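# Flip the grey finned box onto its fins

## Task

Turn the grey finned box upside down at its current spot so that it rests flat on its fins with its feet pointing up.

## Robot and tools

Robot: two arms, left_arm and right_arm, each with a parallel two-finger gripper and a wrist camera. Calibrated base places in the scene frame: left_arm at (+0.026, +0.257, +0.013) m, yawed slightly (quat_wxyz 1, 0, 0, -0.019); right_arm at (+0.001, -0.338, +0.037) m (quat_wxyz 1, 0, 0, +0.016). Both bases have +z as up.

Frames. Scene frame: origin at table height, halfway between the nominal bases, +x out over the table, +z up, left_arm on the +y side (arm names do not match image left/right). Fixed cameras and the table use the scene frame. Each arm's hand pose, velocity, target and wrist camera pose are reported in that arm's own base frame, and its offsets are along that base's axes. The gripper's fingers point along its +z and close along its y. end_effector_position is the spot between the pads, roughly 1 cm short of the fingertips. Reported positions and orientations may be off by a few cm, more at long reach.

Row format (used by both motion tools): 14 numbers, each in [-1, 1]: dx, dy, dz, rx, ry, rz, opening for left_arm, then the same seven for right_arm. Always give all 14, even when one arm stays put. The six pose numbers are an offset, not a pose: they are measured from that arm's Hand target at the start of the action or move, in its base axes. Scale: 1.0 = 0.6 m of travel or 180 degrees of turn; rx, ry, rz form one rotation vector, turning about the Hand target's position. Opening is absolute: +1 fully open (0.094 m), -1 shut. Sending six zeros re-commands the current Hand target; sending an arm's present opening leaves its fingers alone (0 is itself a command, half open).

execute_actions(actions, cameras): actions is a list of actions; each action is a table of up to 15 rows, one row per 1/30 s control step, the last row held to fill 15 steps. Every row in an action counts from the action's starting Hand target, and repeating an offset in a later action moves further. An empty list just reports state and images. cameras picks image sources (null or ["all"] = all, [] = none; a wrong name invalidates the call).

move(target, speed, blend, opening_speed, blocking, cameras): drives each gripper in a straight line toward the offset(s) in target, one row or a list of up to 15 rows, all counted from the same starting Hand targets. speed in m/s, 0.002 to 0.5 (default 0.25), turns up to twice that in rad/s; one value or one per target. blend in metres rounds corners of a list. opening_speed (0.2 or more per second on the -1..+1 scale) ramps the fingers; use it near its minimum on fragile parts. blocking=false returns early while the move continues. Paths are capped at 10 s, do not avoid obstacles or the other arm, and the gripper lags and overshoots more when fast or stretched. Avoid routing close past an arm's own base; go around it. The result adds a move: line (done, off_target, moving, held, fault) and limits (paced = command clipped; held = steps withheld).

wait(seconds 0 to 10, cameras): lets time pass while arms hold. stop(cameras): brakes a running move. zoom_image(camera, region [x0, y0, x1, y1] in pixels, max 504x504): close-up of that camera's latest image. read_manual(section="licences"): licence text only. finished_scene(scene): ends the current scene (give its number); irreversible, and the box must stay flipped without the robot.

Controller behaviour: each step the command is clipped to within 100 mm and 20 degrees of the measured hand. Hand target in results is the clipped last command; the next offsets start there. A hand can rest a cm or more off in free air due to friction and weight; a further action (even zeros) or the missing distance as an offset closes it. An arm blocked by an object keeps pushing until you command its target back past the gripper.

Results: positions in metres, quaternions wxyz. grip_measured uses the opening scale; idle it reads up to about 1.6 mm wide, and on a hard part under full squeeze up to about 0.064 below the part's width. Force limit (about 50 to 64 N per pad) is reached roughly 0.05 below the touch reading (0.11 for small or round items). To release, command well above grip_measured. grip_effort_nm is motor effort (negative = closing), not pad force. Joint torques follow the Joint positions order (no gripper), include gravity, and joints 3 and 4 wrap at ±28 N m. "within noise" means joint velocities are still.

Cameras: cam_head_left, cam_head_right, cam_high, cam_low, cam_left_wrist, cam_right_wrist, all 672x504.

Cautions: do not drop the box, release it while moving, slam or press hard; never let it leave the table. Keep the arms from hitting each other (grippers are not guarded by the clearance check). Occasional external tugs may disturb a held part. Holding loads, stretching out or pushing at unreachable poses heats motors; a MOTOR HOT line warns, and at 100 °C that arm goes limp for 30 to 60 s or more. Prefer smooth, moderate motions.

Each tool is called as name([rows], argument=value, ...), one row to a line, values as JSON.

## Session

execute_actions(actions=[])

Scene clock: 0.00 s.
left_arm: end_effector_position=(+0.5662, -0.1283, +0.2532) grip_measured=+1.000 grip_effort_nm=n/a end_effector_quat_wxyz=(+0.190, -0.223, +0.955, +0.036) | right_arm: end_effector_position=(+0.4375, +0.0835, +0.2914) grip_measured=+1.000 grip_effort_nm=n/a end_effector_quat_wxyz=(+0.162, -0.288, +0.887, +0.322)
Joint positions: left_arm=[-0.296 1.668 1.62 -1.222 -0.251 -0.715 0.094] | right_arm=[-0.072 1.426 1.367 -1.439 -0.734 -0.671 0.094]
Joint velocities: within noise
Joint torques (N m): no reading
Heat: left arm: hottest elbow 33 °C; right arm: hottest waist 32 °C.
Hand target: left_arm +0.5722, -0.1301, +0.2596; +0.198, -0.224, +0.954, +0.032 | right_arm +0.4432, +0.0831, +0.3022; +0.174, -0.292, +0.885, +0.317
Tool commands: left_gripper/opening=+1.0 right_gripper/opening=+1.0

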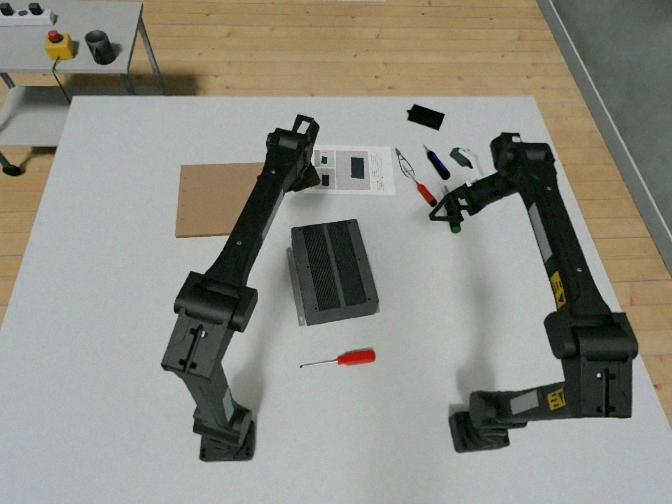

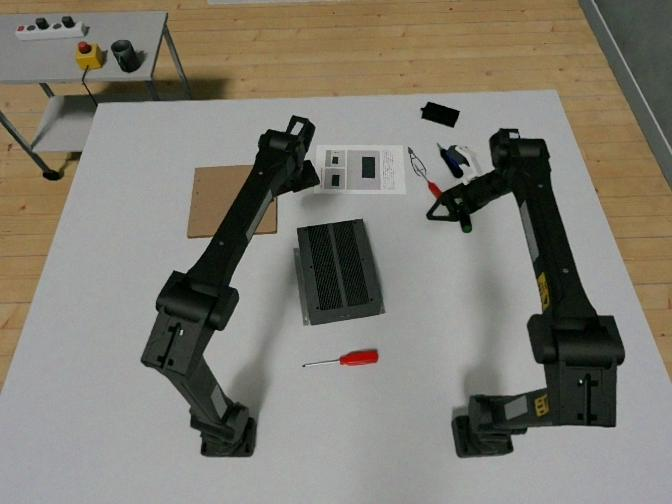

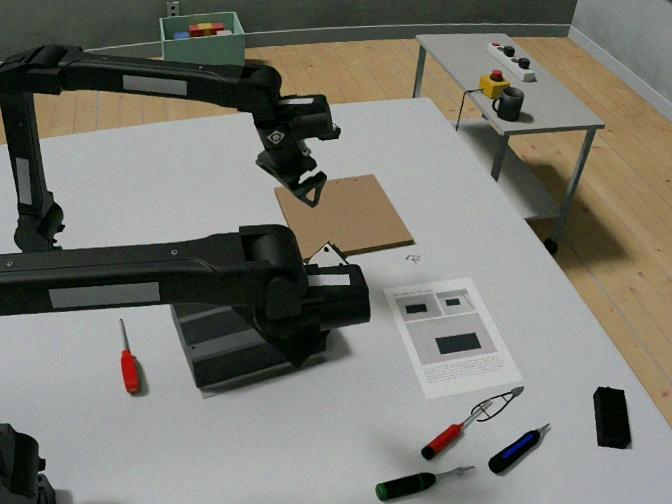

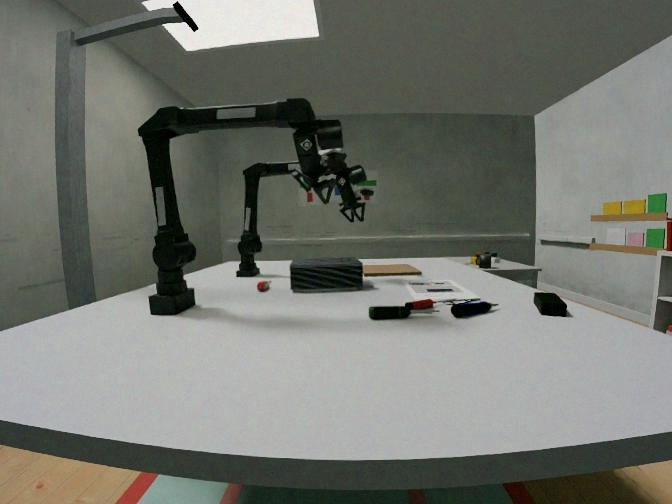

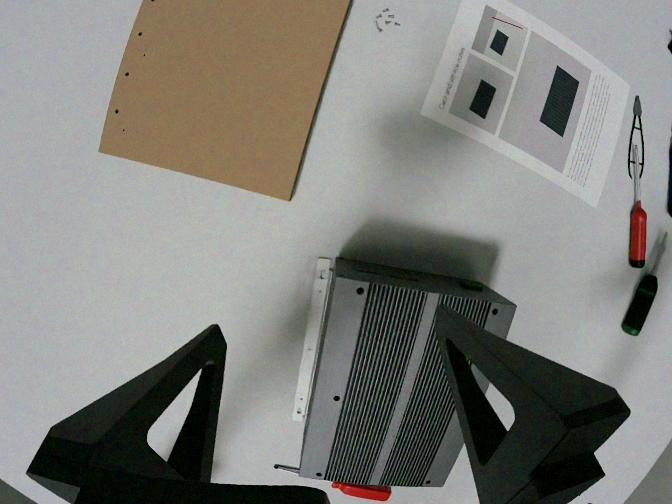

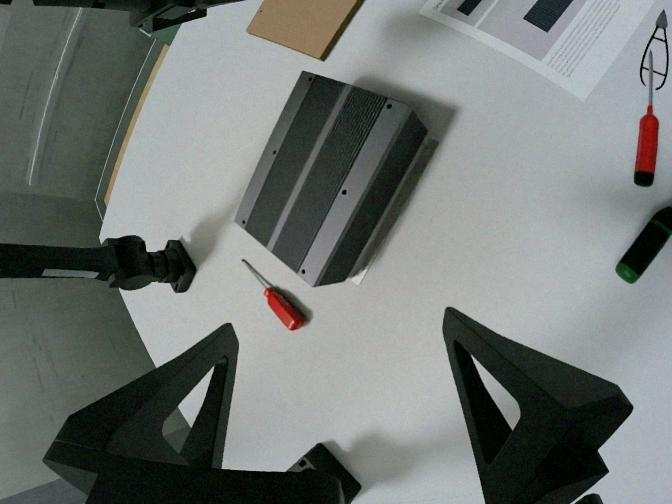

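zoom_image(camera="cam_left_wrist", region=[250, 230, 550, 504])

zoom_image(camera="cam_right_wrist", region=[210, 50, 460, 340])

zoom_image(camera="cam_low", region=[220, 220, 540, 340])

zoom_image(camera="cam_head_left", region=[250, 200, 410, 340])

Scaled by 1.680 from the camera's 672x504 image, which has a finer 960x720 frame.

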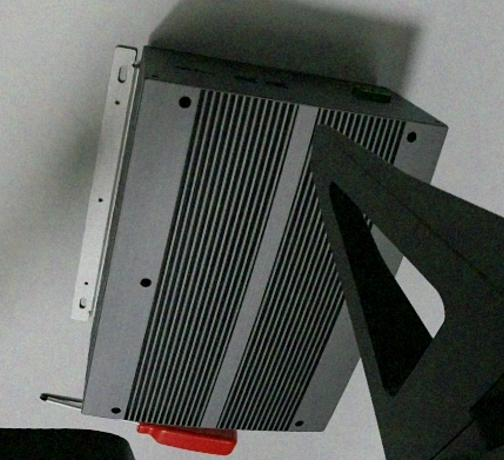

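Scaled by 1.738 from the camera's 672x504 image, which has a finer 960x720 frame.

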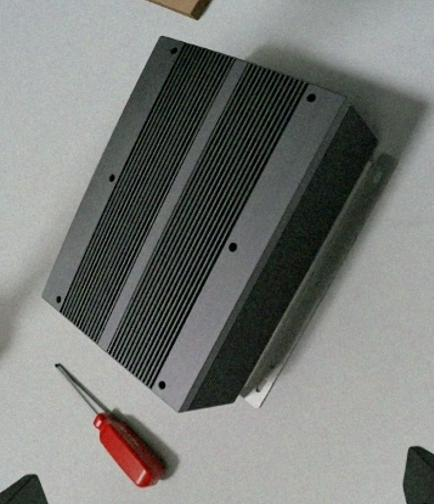

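Scaled by 1.575.

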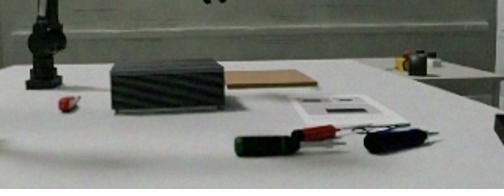

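Scaled by 3.150.

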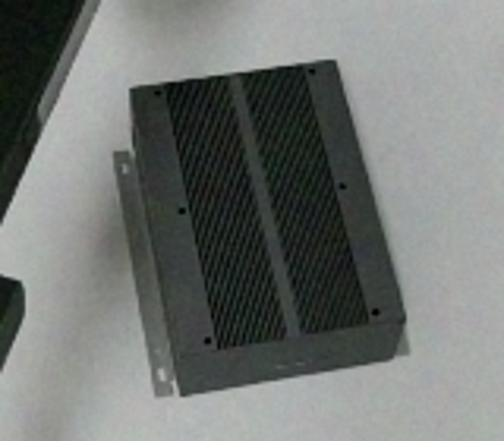

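move(target=[-0.253, 0.183, -0.1, -0.2924, 0.0523, -0.1893, 1, -0.038, -0.022, -0.27, 0.0539, 0.1745, -0.1251, 1])

Scene clock: 259.67 s.
left_arm: end_effector_position=(+0.4168, -0.0235, +0.2054) grip_measured=+1.000 grip_effort_nm=0.017 end_effector_quat_wxyz=(+0.012, -0.003, +0.905, -0.425) | right_arm: end_effector_position=(+0.4163, +0.0758, +0.1418) grip_measured=+1.000 grip_effort_nm=-0.007 end_effector_quat_wxyz=(+0.007, -0.015, +0.910, +0.415)
Joint positions: left_arm=[0.258 1.557 1.228 -1.506 0.847 0.371 0.094] | right_arm=[-0.128 1.581 1.088 -1.222 -0.847 -0.225 0.094]
Joint velocities: within noise
Joint torques (N m): left_arm=[-0.26 -9.11 8.62 -0.16 0.62 0.03] | right_arm=[-1.96 -10.17 6.78 0.61 -0.71 0]
Heat: left arm: hottest elbow 47 °C; right arm: hottest elbow 41 °C.
Hand target: left_arm +0.4204, -0.0204, +0.1996; +0.005, -0.004, +0.904, -0.428 | right_arm +0.4203, +0.0699, +0.1400; +0.011, -0.005, +0.909, +0.416
Off the commanded pose: left_arm 0.007 m, 1 deg | right_arm 0.007 m, 1 deg.
move: done

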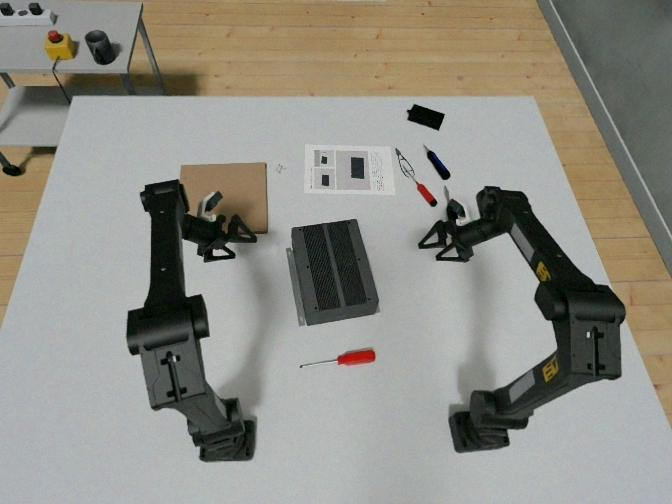

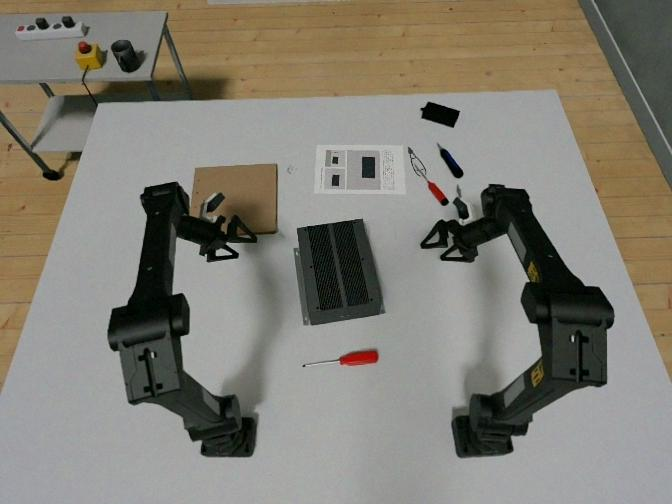

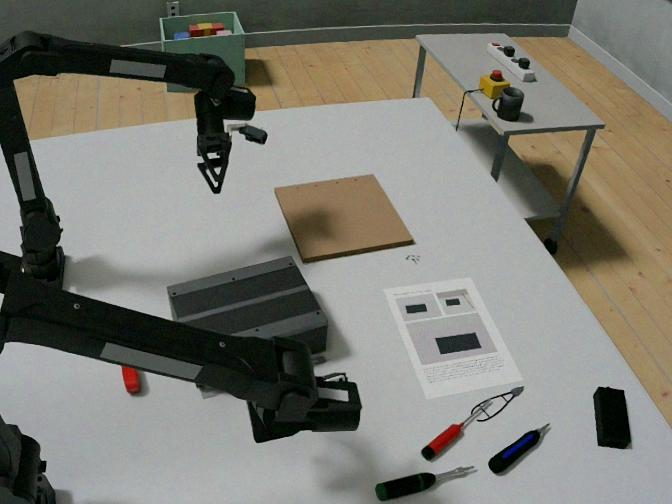

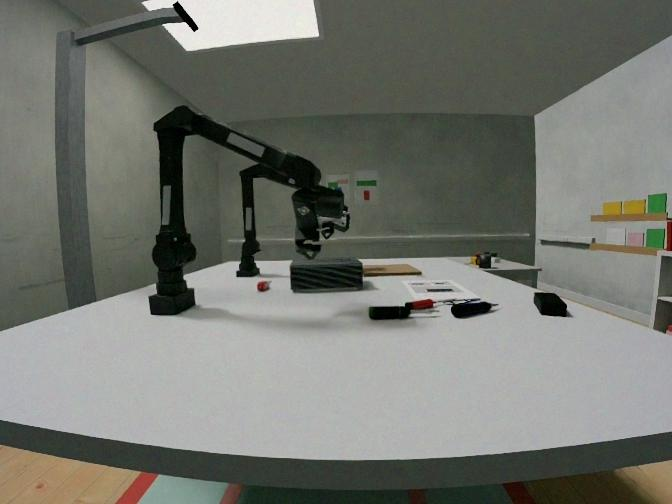

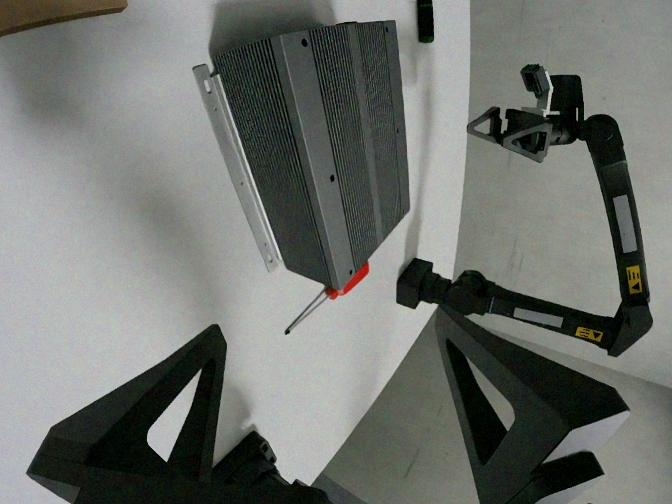

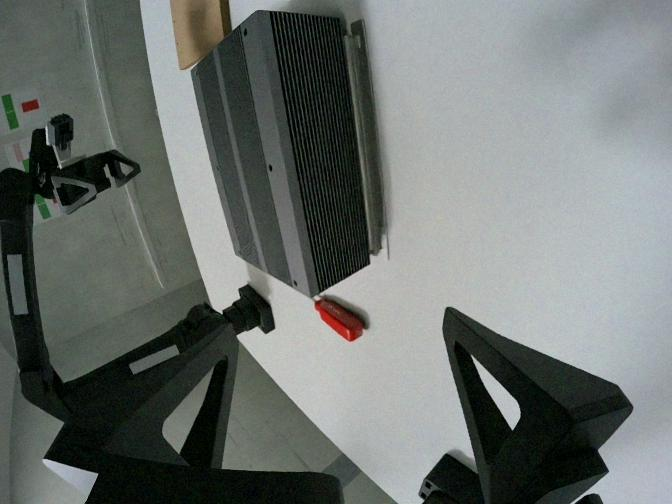

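zoom_image(camera="cam_right_wrist", region=[300, 0, 420, 280])

zoom_image(camera="cam_left_wrist", region=[180, 50, 310, 290])

Scaled by 1.800 from the camera's 672x504 image, which has a finer 960x720 frame.

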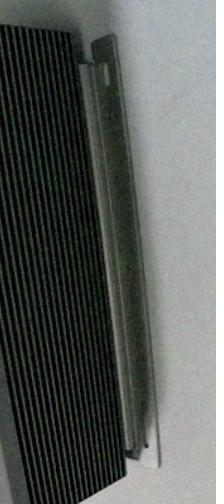

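Scaled by 2.100 from the camera's 672x504 image, which has a finer 960x720 frame.

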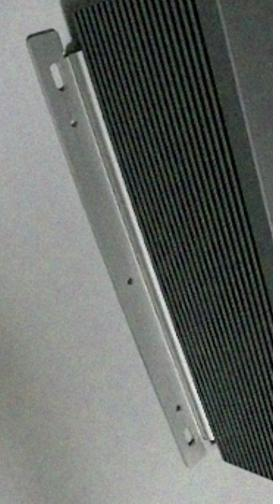

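zoom_image(camera="cam_low", region=[280, 245, 380, 305])

zoom_image(camera="cam_head_right", region=[285, 205, 395, 335])

zoom_image(camera="cam_high", region=[160, 240, 340, 400])

Scaled by 5.040.

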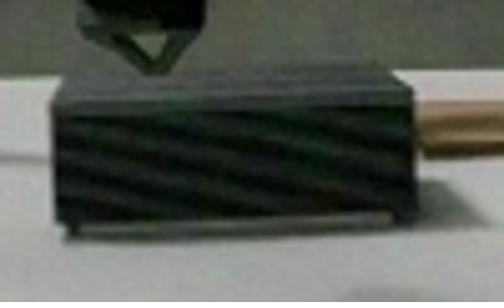

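Scaled by 3.877.

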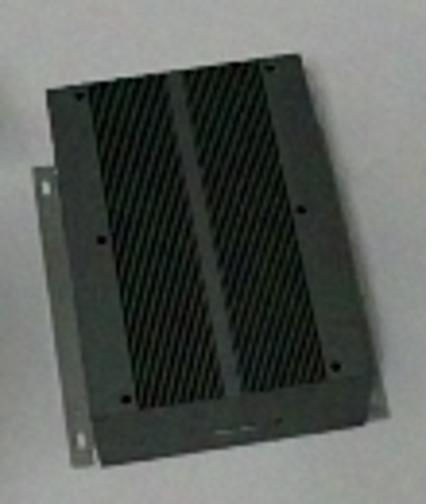

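Scaled by 2.800.

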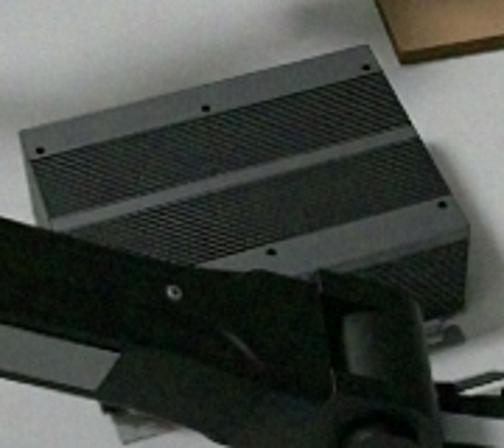

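move(target=[0, 0, 0, 0, 0, 0, 1, 0.333, 0.15, -0.15, 0, 0, 0, 1], cameras=["cam_head_left", "cam_right_wrist"])

zoom_image(camera="cam_right_wrist", region=[150, 0, 450, 300])

Scene clock: 340.73 s.
left_arm: end_effector_position=(+0.4168, -0.0236, +0.2054) grip_measured=+1.000 grip_effort_nm=0.022 end_effector_quat_wxyz=(+0.012, -0.003, +0.905, -0.425) | right_arm: end_effector_position=(+0.6080, +0.1535, +0.0436) grip_measured=+1.000 grip_effort_nm=-0.007 end_effector_quat_wxyz=(+0.005, +0.000, +0.909, +0.417)
Joint positions: left_arm=[0.258 1.557 1.228 -1.506 0.847 0.373 0.094] | right_arm=[0.039 2.103 1.574 -0.981 -0.86 0.067 0.094]
Joint velocities: within noise
Joint torques (N m): left_arm=[-0.26 -9.11 8.59 -0.17 0.62 0.01] | right_arm=[0.03 -17.67 9.94 0.34 -0.43 0.01]
Heat: left arm: hottest elbow 44 °C; right arm: hottest elbow 40 °C.
Hand target: left_arm +0.4205, -0.0204, +0.1996; +0.005, -0.004, +0.904, -0.428 | right_arm +0.6203, +0.1600, +0.0502; +0.011, -0.005, +0.909, +0.416
Off the commanded pose: left_arm 0.008 m, 1 deg | right_arm 0.015 m, 1 deg.
move: off_target (right_arm)
Images, in order (width x height): cam_head_left 672x504, cam_right_wrist 672x504.

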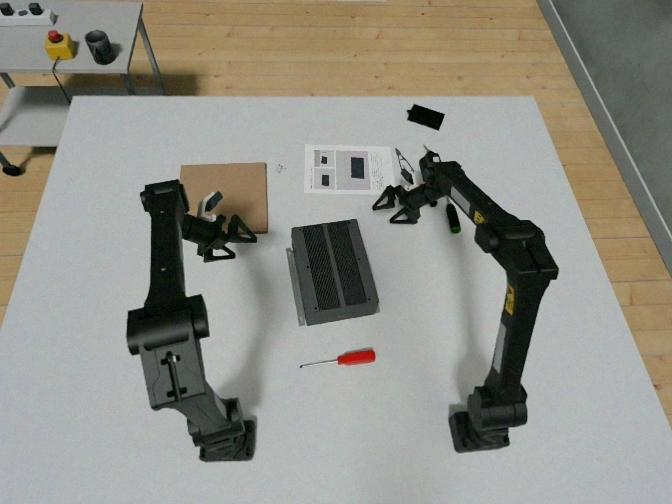

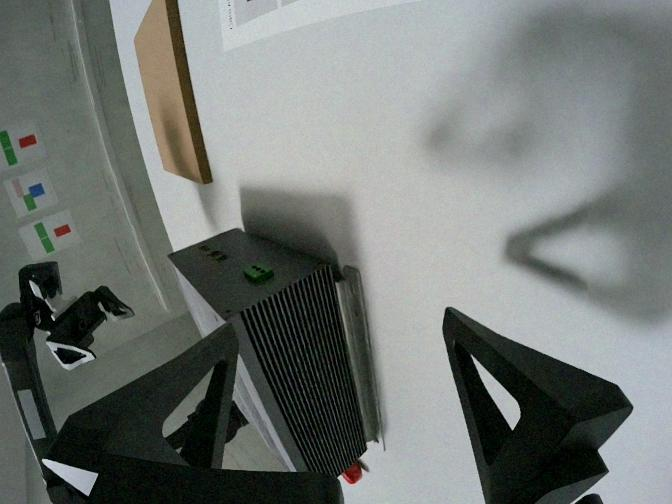

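Scaled by 1.680 from the camera's 672x504 image, which has a finer 960x720 frame.

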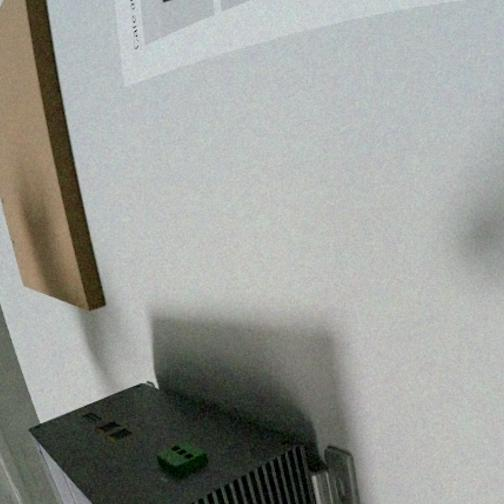

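zoom_image(camera="cam_right_wrist", region=[300, 240, 400, 460])

zoom_image(camera="cam_right_wrist", region=[300, 240, 390, 320])

Scaled by 2.291 from the camera's 672x504 image, which has a finer 960x720 frame.

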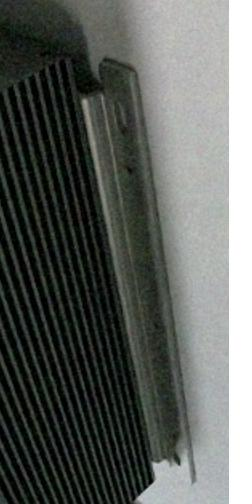

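Scaled by 5.600 from the camera's 672x504 image, which has a finer 960x720 frame.

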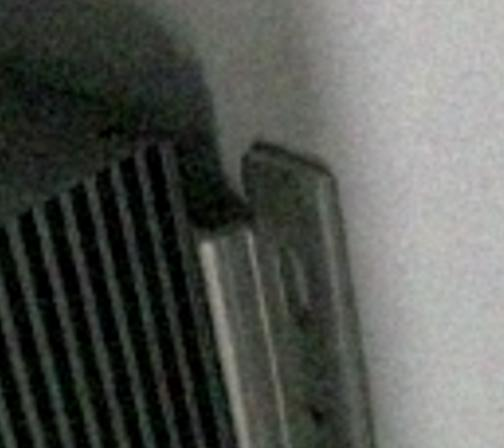

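move(target=[0, 0, 0, 0, 0, 0, 1, -0.188, -0.067, -0.025, 0.144, 0, 0, 1], cameras=["cam_right_wrist", "cam_low"])

zoom_image(camera="cam_right_wrist", region=[220, 100, 420, 300])

Scene clock: 373.70 s.
left_arm: end_effector_position=(+0.4168, -0.0236, +0.2054) grip_measured=+1.000 grip_effort_nm=0.017 end_effector_quat_wxyz=(+0.012, -0.003, +0.905, -0.425) | right_arm: end_effector_position=(+0.4977, +0.1266, +0.0320) grip_measured=+1.000 grip_effort_nm=-0.012 end_effector_quat_wxyz=(+0.001, -0.001, +0.793, +0.609)
Joint positions: left_arm=[0.258 1.557 1.228 -1.506 0.847 0.373 0.094] | right_arm=[-0.078 2.07 1.236 -1.016 -1.298 -0.292 0.094]
Joint velocities: within noise
Joint torques (N m): left_arm=[-0.21 -9.11 8.59 -0.16 0.63 0.01] | right_arm=[-1.67 -15.27 6.69 -0.06 -0.9 -0.22]
Heat: left arm: hottest elbow 44 °C; right arm: hottest elbow 40 °C.
Hand target: left_arm +0.4205, -0.0204, +0.1996; +0.005, -0.004, +0.904, -0.428 | right_arm +0.5075, +0.1197, +0.0352; +0.012, -0.002, +0.793, +0.610
Off the commanded pose: left_arm 0.008 m, 1 deg | right_arm 0.012 m, 1 deg.
move: off_target (right_arm)
Images, in order (width x height): cam_low 672x504, cam_right_wrist 672x504.

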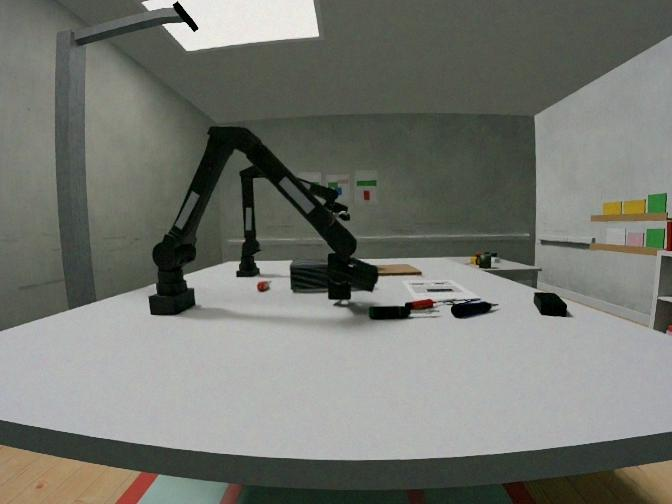

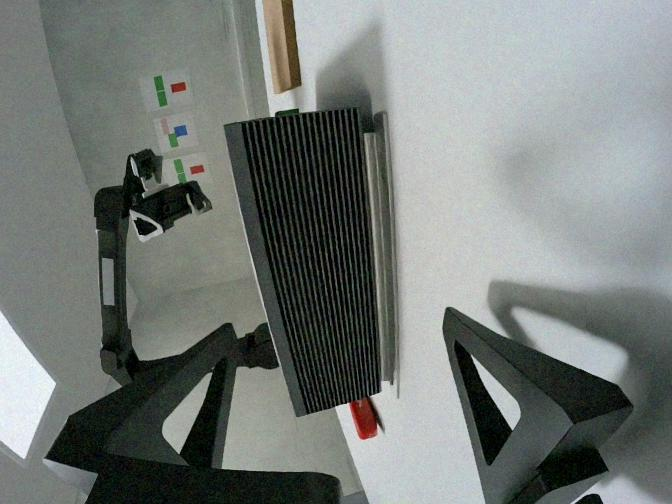

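Scaled by 2.520 from the camera's 672x504 image, which has a finer 960x720 frame.

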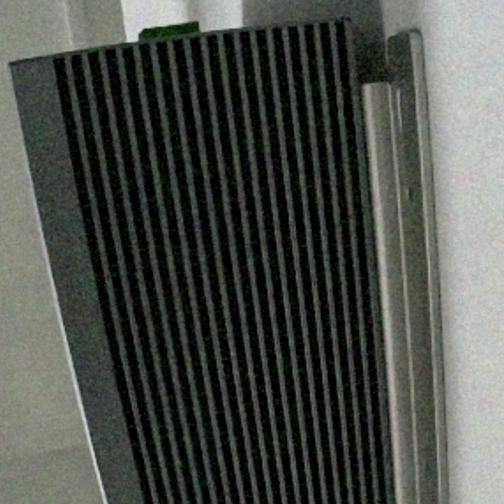

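zoom_image(camera="cam_right_wrist", region=[350, 100, 410, 160])

zoom_image(camera="cam_right_wrist", region=[360, 350, 420, 410])

zoom_image(camera="cam_right_wrist", region=[360, 230, 410, 280])

Scaled by 8.400 from the camera's 672x504 image, which has a finer 960x720 frame.

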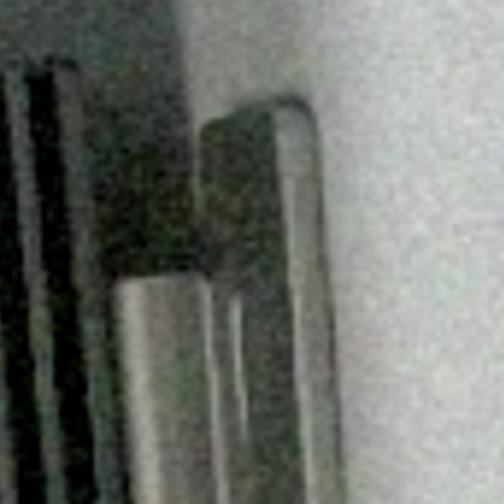

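Scaled by 8.400 from the camera's 672x504 image, which has a finer 960x720 frame.

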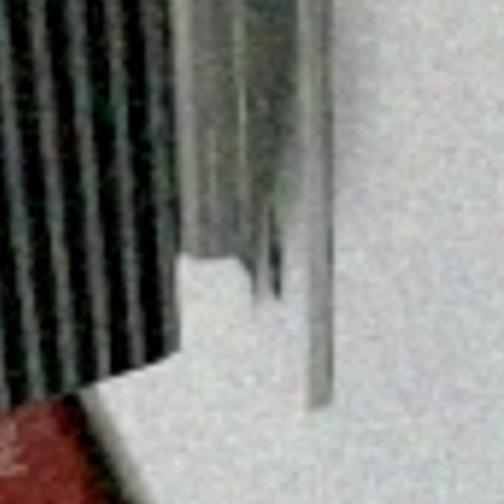

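Scaled by 10.080 from the camera's 672x504 image, which has a finer 960x720 frame.

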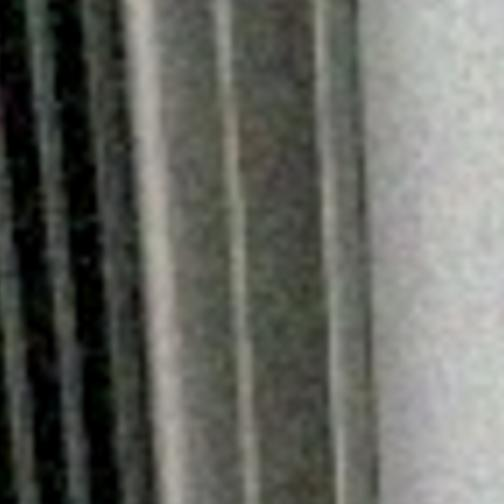

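move([
  [0,0,0,0,0,0,1, 0,-0.05,0.33,0,0,0,1],
  [0,0,0,0,0,0,1,-0.496,0.217,0.308,-0.323,-0.323,0.4207,1],
], blend=0.04)

Scene clock: 634.17 s.
left_arm: end_effector_position=(+0.4168, -0.0236, +0.2054) grip_measured=+1.000 grip_effort_nm=0.022 end_effector_quat_wxyz=(+0.012, -0.003, +0.905, -0.425) | right_arm: end_effector_position=(+0.2116, +0.2465, +0.2159) grip_measured=+1.000 grip_effort_nm=-0.017 end_effector_quat_wxyz=(+0.004, +0.712, -0.702, -0.007)
Joint positions: left_arm=[0.258 1.557 1.228 -1.506 0.847 0.373 0.094] | right_arm=[0.855 1.199 1.078 -1.457 -0.015 -0.731 0.094]
Joint velocities: within noise
Joint torques (N m): left_arm=[-0.32 -9.17 8.57 -0.2 0.61 0.02] | right_arm=[0.15 -7.18 7.94 0.79 0.09 0.06]
Heat: left arm: hottest elbow 44 °C; right arm: hottest elbow 38 °C.
Hand target: left_arm +0.4205, -0.0204, +0.1996; +0.005, -0.004, +0.904, -0.428 | right_arm +0.2098, +0.2499, +0.2199; -0.005, +0.714, -0.701, -0.006
Off the commanded pose: left_arm 0.008 m, 1 deg | right_arm 0.006 m, 1 deg.
move: done

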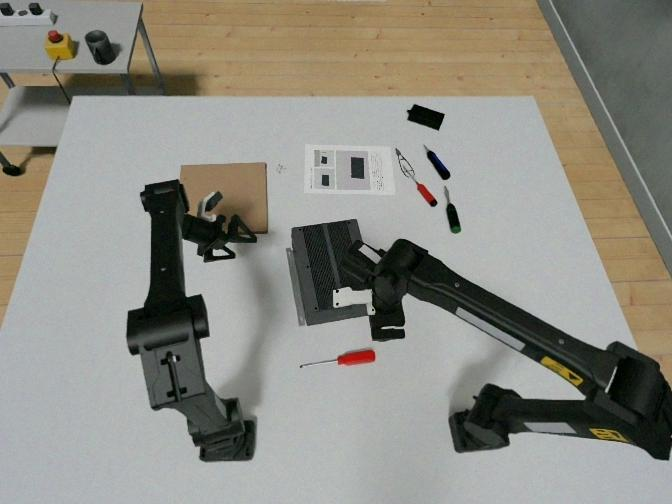

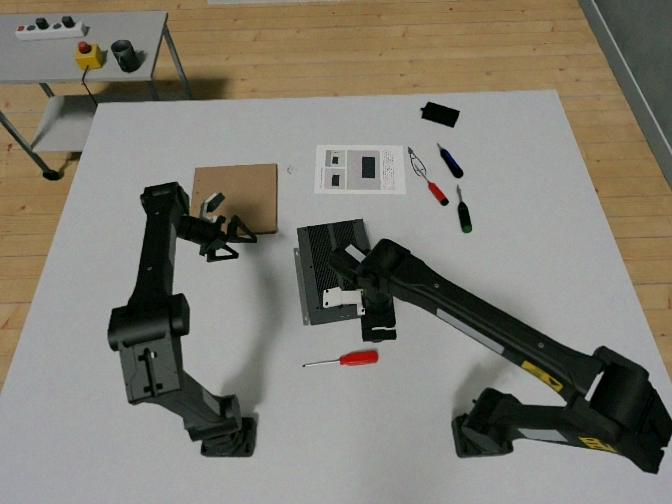

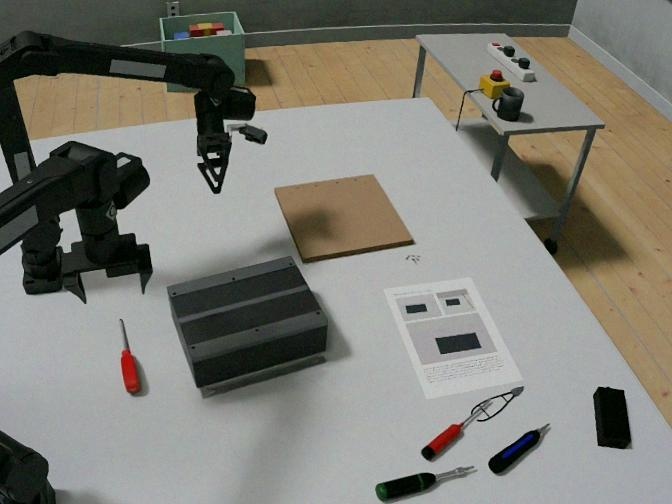

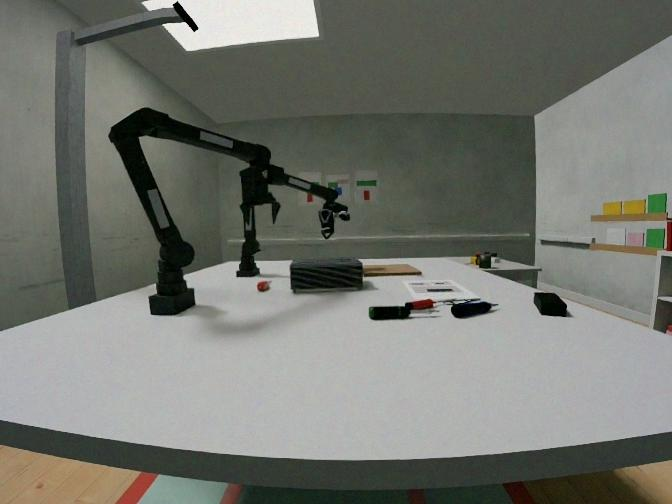

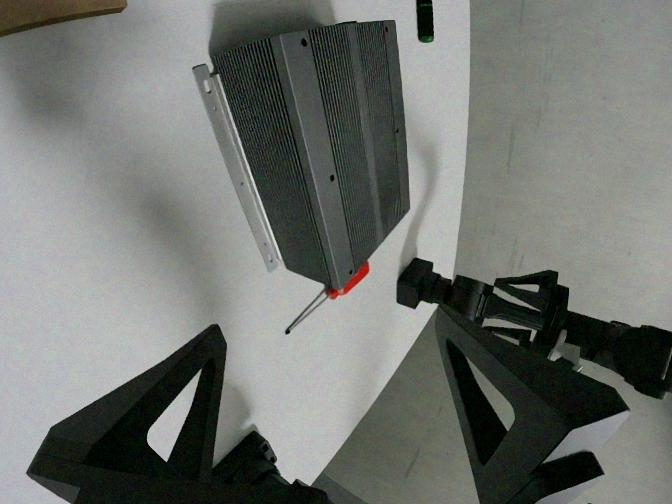

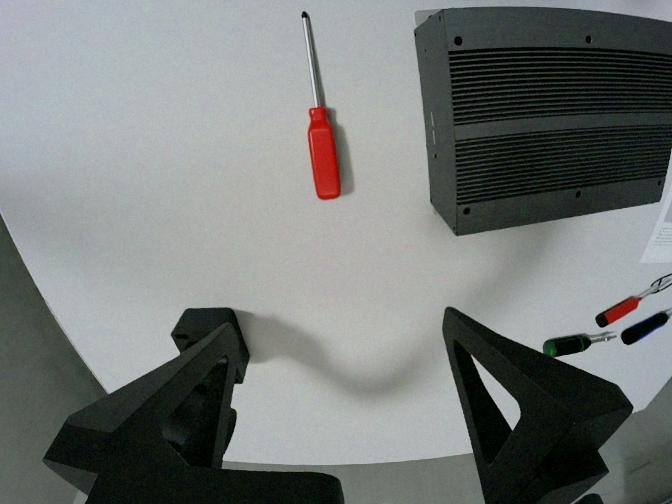

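move(target=[0,0,0,0,0,0,1, -0.0097,0.032,-0.36,0,0,0,0.2], cameras=["cam_low", "cam_right_wrist", "cam_high"])

zoom_image(camera="cam_right_wrist", region=[210, 50, 460, 340])

Scene clock: 654.90 s.
left_arm: end_effector_position=(+0.4168, -0.0236, +0.2054) grip_measured=+1.000 grip_effort_nm=0.022 end_effector_quat_wxyz=(+0.012, -0.003, +0.905, -0.425) | right_arm: end_effector_position=(+0.2040, +0.2623, +0.0045) grip_measured=+0.202 grip_effort_nm=-0.095 end_effector_quat_wxyz=(+0.000, +0.712, -0.703, -0.007)
Joint positions: left_arm=[0.258 1.557 1.228 -1.506 0.847 0.373 0.094] | right_arm=[0.904 1.48 0.719 -0.808 -0.015 -0.68 0.056]
Joint velocities: within noise
Joint torques (N m): left_arm=[-0.32 -9.17 8.58 -0.2 0.62 0.01] | right_arm=[1.26 -7.18 6.3 0.83 0.08 0.06]
Heat: left arm: hottest elbow 44 °C; right arm: hottest elbow 40 °C.
Hand target: left_arm +0.4205, -0.0204, +0.1996; +0.005, -0.004, +0.904, -0.428 | right_arm +0.2040, +0.2691, +0.0039; -0.005, +0.713, -0.701, -0.006
Off the commanded pose: left_arm 0.008 m, 1 deg | right_arm 0.007 m, 1 deg.
move: done
Images, in order (width x height): cam_high 672x504, cam_low 672x504, cam_right_wrist 672x504.

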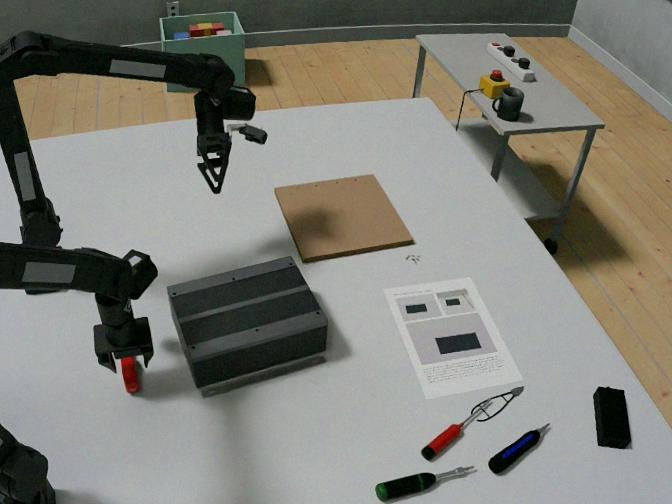

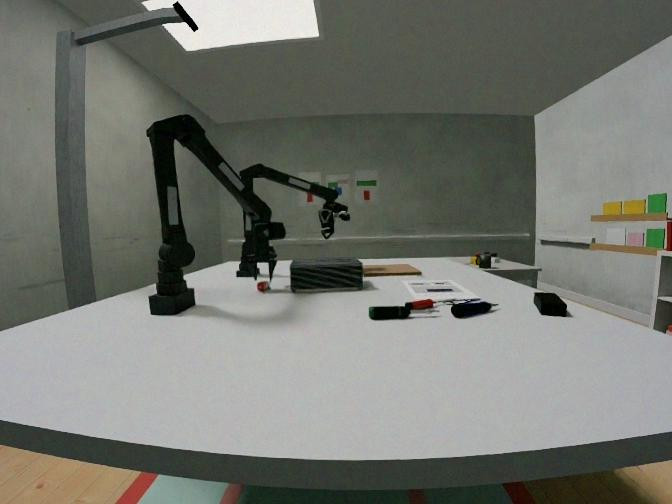

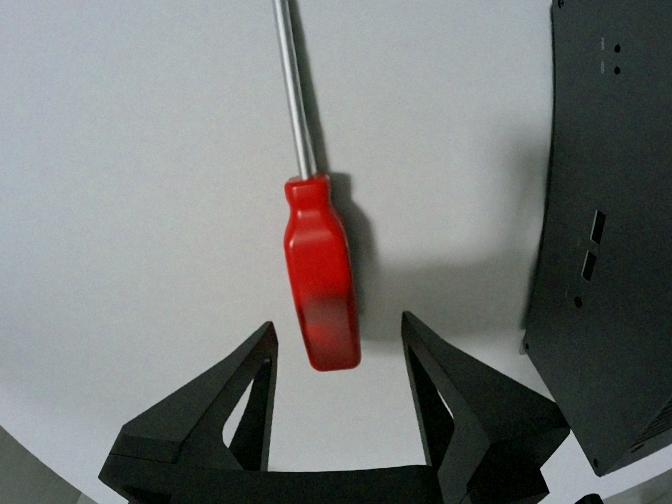

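Scaled by 1.738 from the camera's 672x504 image, which has a finer 960x720 frame.

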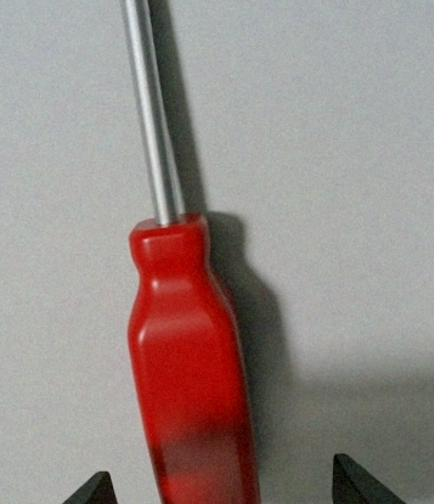

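move([
  [0,0,0,0,0,0,1, -0.006,0.015,-0.037,0,0,0,0.2],
  [0,0,0,0,0,0,1, -0.006,0.015,-0.037,0,0,0,-0.8],
], opening_speed=0.8, cameras=["cam_low", "cam_right_wrist", "cam_high"])

Scene clock: 671.00 s.
left_arm: end_effector_position=(+0.4168, -0.0236, +0.2054) grip_measured=+1.000 grip_effort_nm=0.017 end_effector_quat_wxyz=(+0.012, -0.003, +0.905, -0.425) | right_arm: end_effector_position=(+0.2028, +0.2745, -0.0154) grip_measured=-0.413 grip_effort_nm=-1.043 end_effector_quat_wxyz=(-0.004, +0.712, -0.702, -0.008)
Joint positions: left_arm=[0.258 1.557 1.228 -1.506 0.847 0.373 0.094] | right_arm=[0.929 1.544 0.719 -0.736 -0.014 -0.655 0.028]
Joint velocities: within noise
Joint torques (N m): left_arm=[-0.5 -9.17 8.61 -0.16 0.61 0.01] | right_arm=[0.67 -7.88 5.15 0.92 0.04 0.08]
Heat: left arm: hottest elbow 44 °C; right arm: hottest elbow 39 °C.
Hand target: left_arm +0.4205, -0.0204, +0.1996; +0.005, -0.004, +0.904, -0.428 | right_arm +0.2003, +0.2781, -0.0183; -0.005, +0.713, -0.701, -0.006
Off the commanded pose: left_arm 0.008 m, 1 deg | right_arm 0.005 m, 0 deg.
move: done
Images, in order (width x height): cam_high 672x504, cam_low 672x504, cam_right_wrist 672x504.

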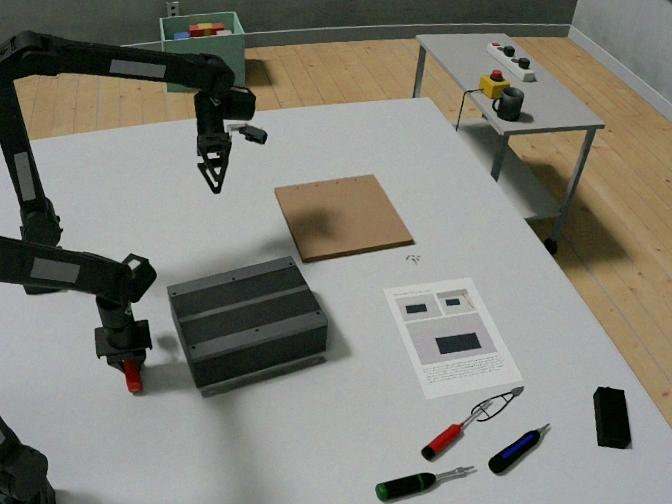

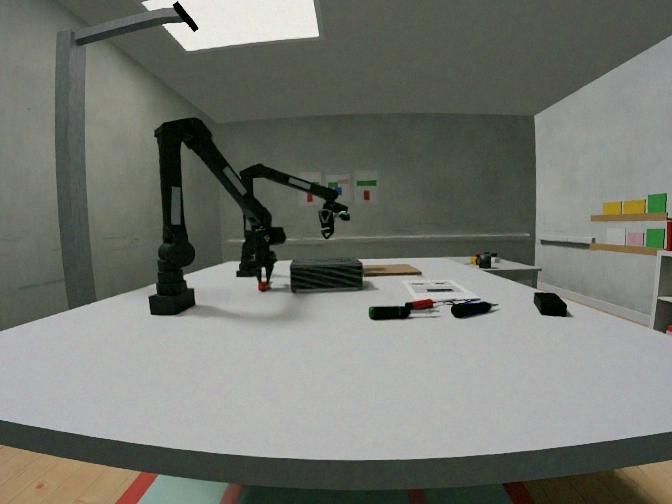

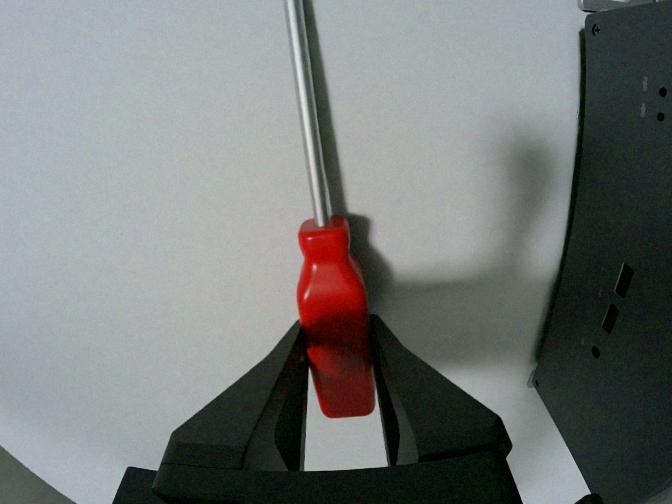

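move([
  [0,0,0,0,0,0,1, 0,0,0.1,0,0,0,-0.8],
  [0,0,0,0,0,0,1, -0.03,0.29,0.1,0,0,0,-0.8],
  [0,0,0,0,0,0,1, -0.03,0.29,0.005,0,0,0,-0.8],
  [0,0,0,0,0,0,1, -0.03,0.29,0.005,0,0,0,0.2],
  [0,0,0,0,0,0,1, -0.03,0.29,0.2,0,0,0,0.2],
], opening_speed=0.8, blend=[0.02,0.02,0,0,0], speed=[0.2,0.3,0.12,0.1,0.25], cameras=["cam_head_left", "cam_right_wrist", "cam_high"])

Scene clock: 688.67 s.
left_arm: end_effector_position=(+0.4168, -0.0236, +0.2054) grip_measured=+1.000 grip_effort_nm=0.017 end_effector_quat_wxyz=(+0.012, -0.003, +0.905, -0.425) | right_arm: end_effector_position=(+0.1807, +0.4395, +0.0934) grip_measured=+0.198 grip_effort_nm=0.071 end_effector_quat_wxyz=(+0.004, +0.713, -0.701, -0.004)
Joint positions: left_arm=[0.258 1.557 1.228 -1.506 0.847 0.373 0.094] | right_arm=[1.178 1.678 1.244 -1.142 -0.011 -0.411 0.056]
Joint velocities: within noise
Joint torques (N m): left_arm=[-0.21 -9.17 8.59 -0.18 0.62 0.01] | right_arm=[0.03 -12.22 9.68 0.21 0.09 0.03]
Heat: left arm: hottest elbow 44 °C; right arm: hottest elbow 39 °C.
Hand target: left_arm +0.4205, -0.0204, +0.1996; +0.005, -0.004, +0.904, -0.428 | right_arm +0.1823, +0.4521, +0.1018; -0.005, +0.713, -0.701, -0.006
Off the commanded pose: left_arm 0.008 m, 1 deg | right_arm 0.015 m, 1 deg.
move: off_target (right_arm); target 4's new opening was sent with right_arm's hand 0.011 m and 1 deg from that target
Images, in order (width x height): cam_head_left 672x504, cam_high 672x504, cam_right_wrist 672x504.

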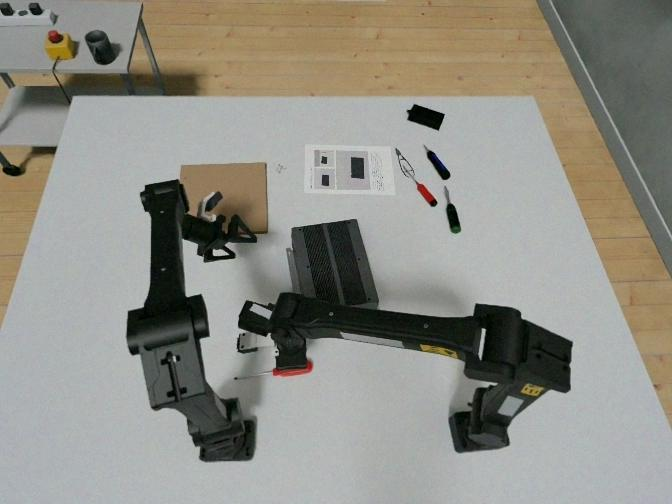

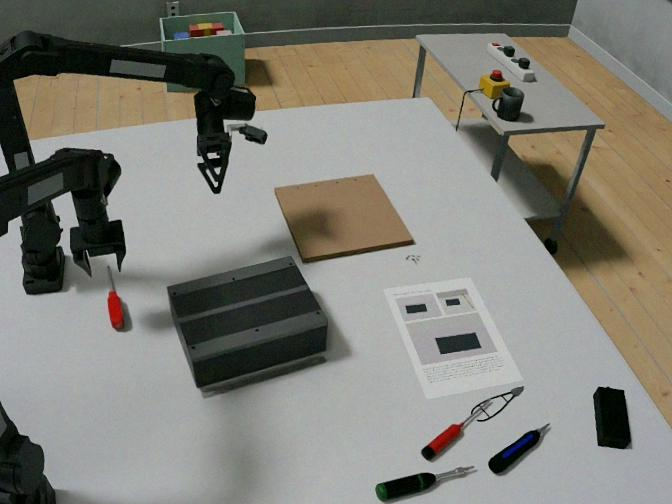

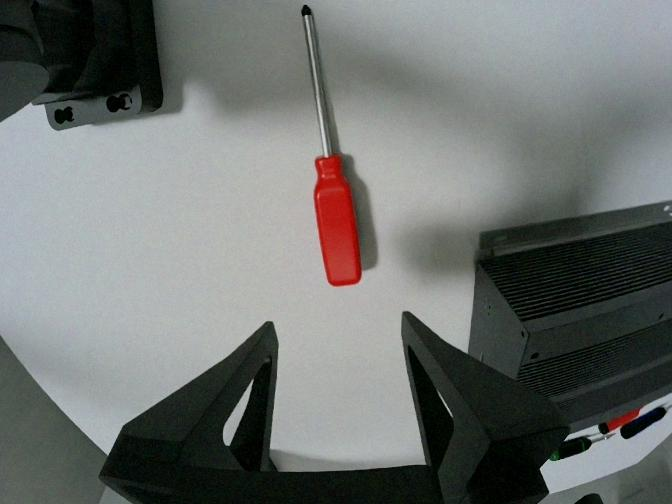

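zoom_image(camera="cam_right_wrist", region=[430, 190, 672, 470])

Scaled by 1.800 from the camera's 672x504 image, which has a finer 960x720 frame.

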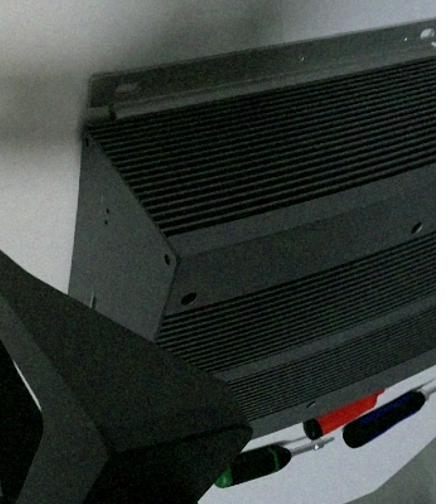

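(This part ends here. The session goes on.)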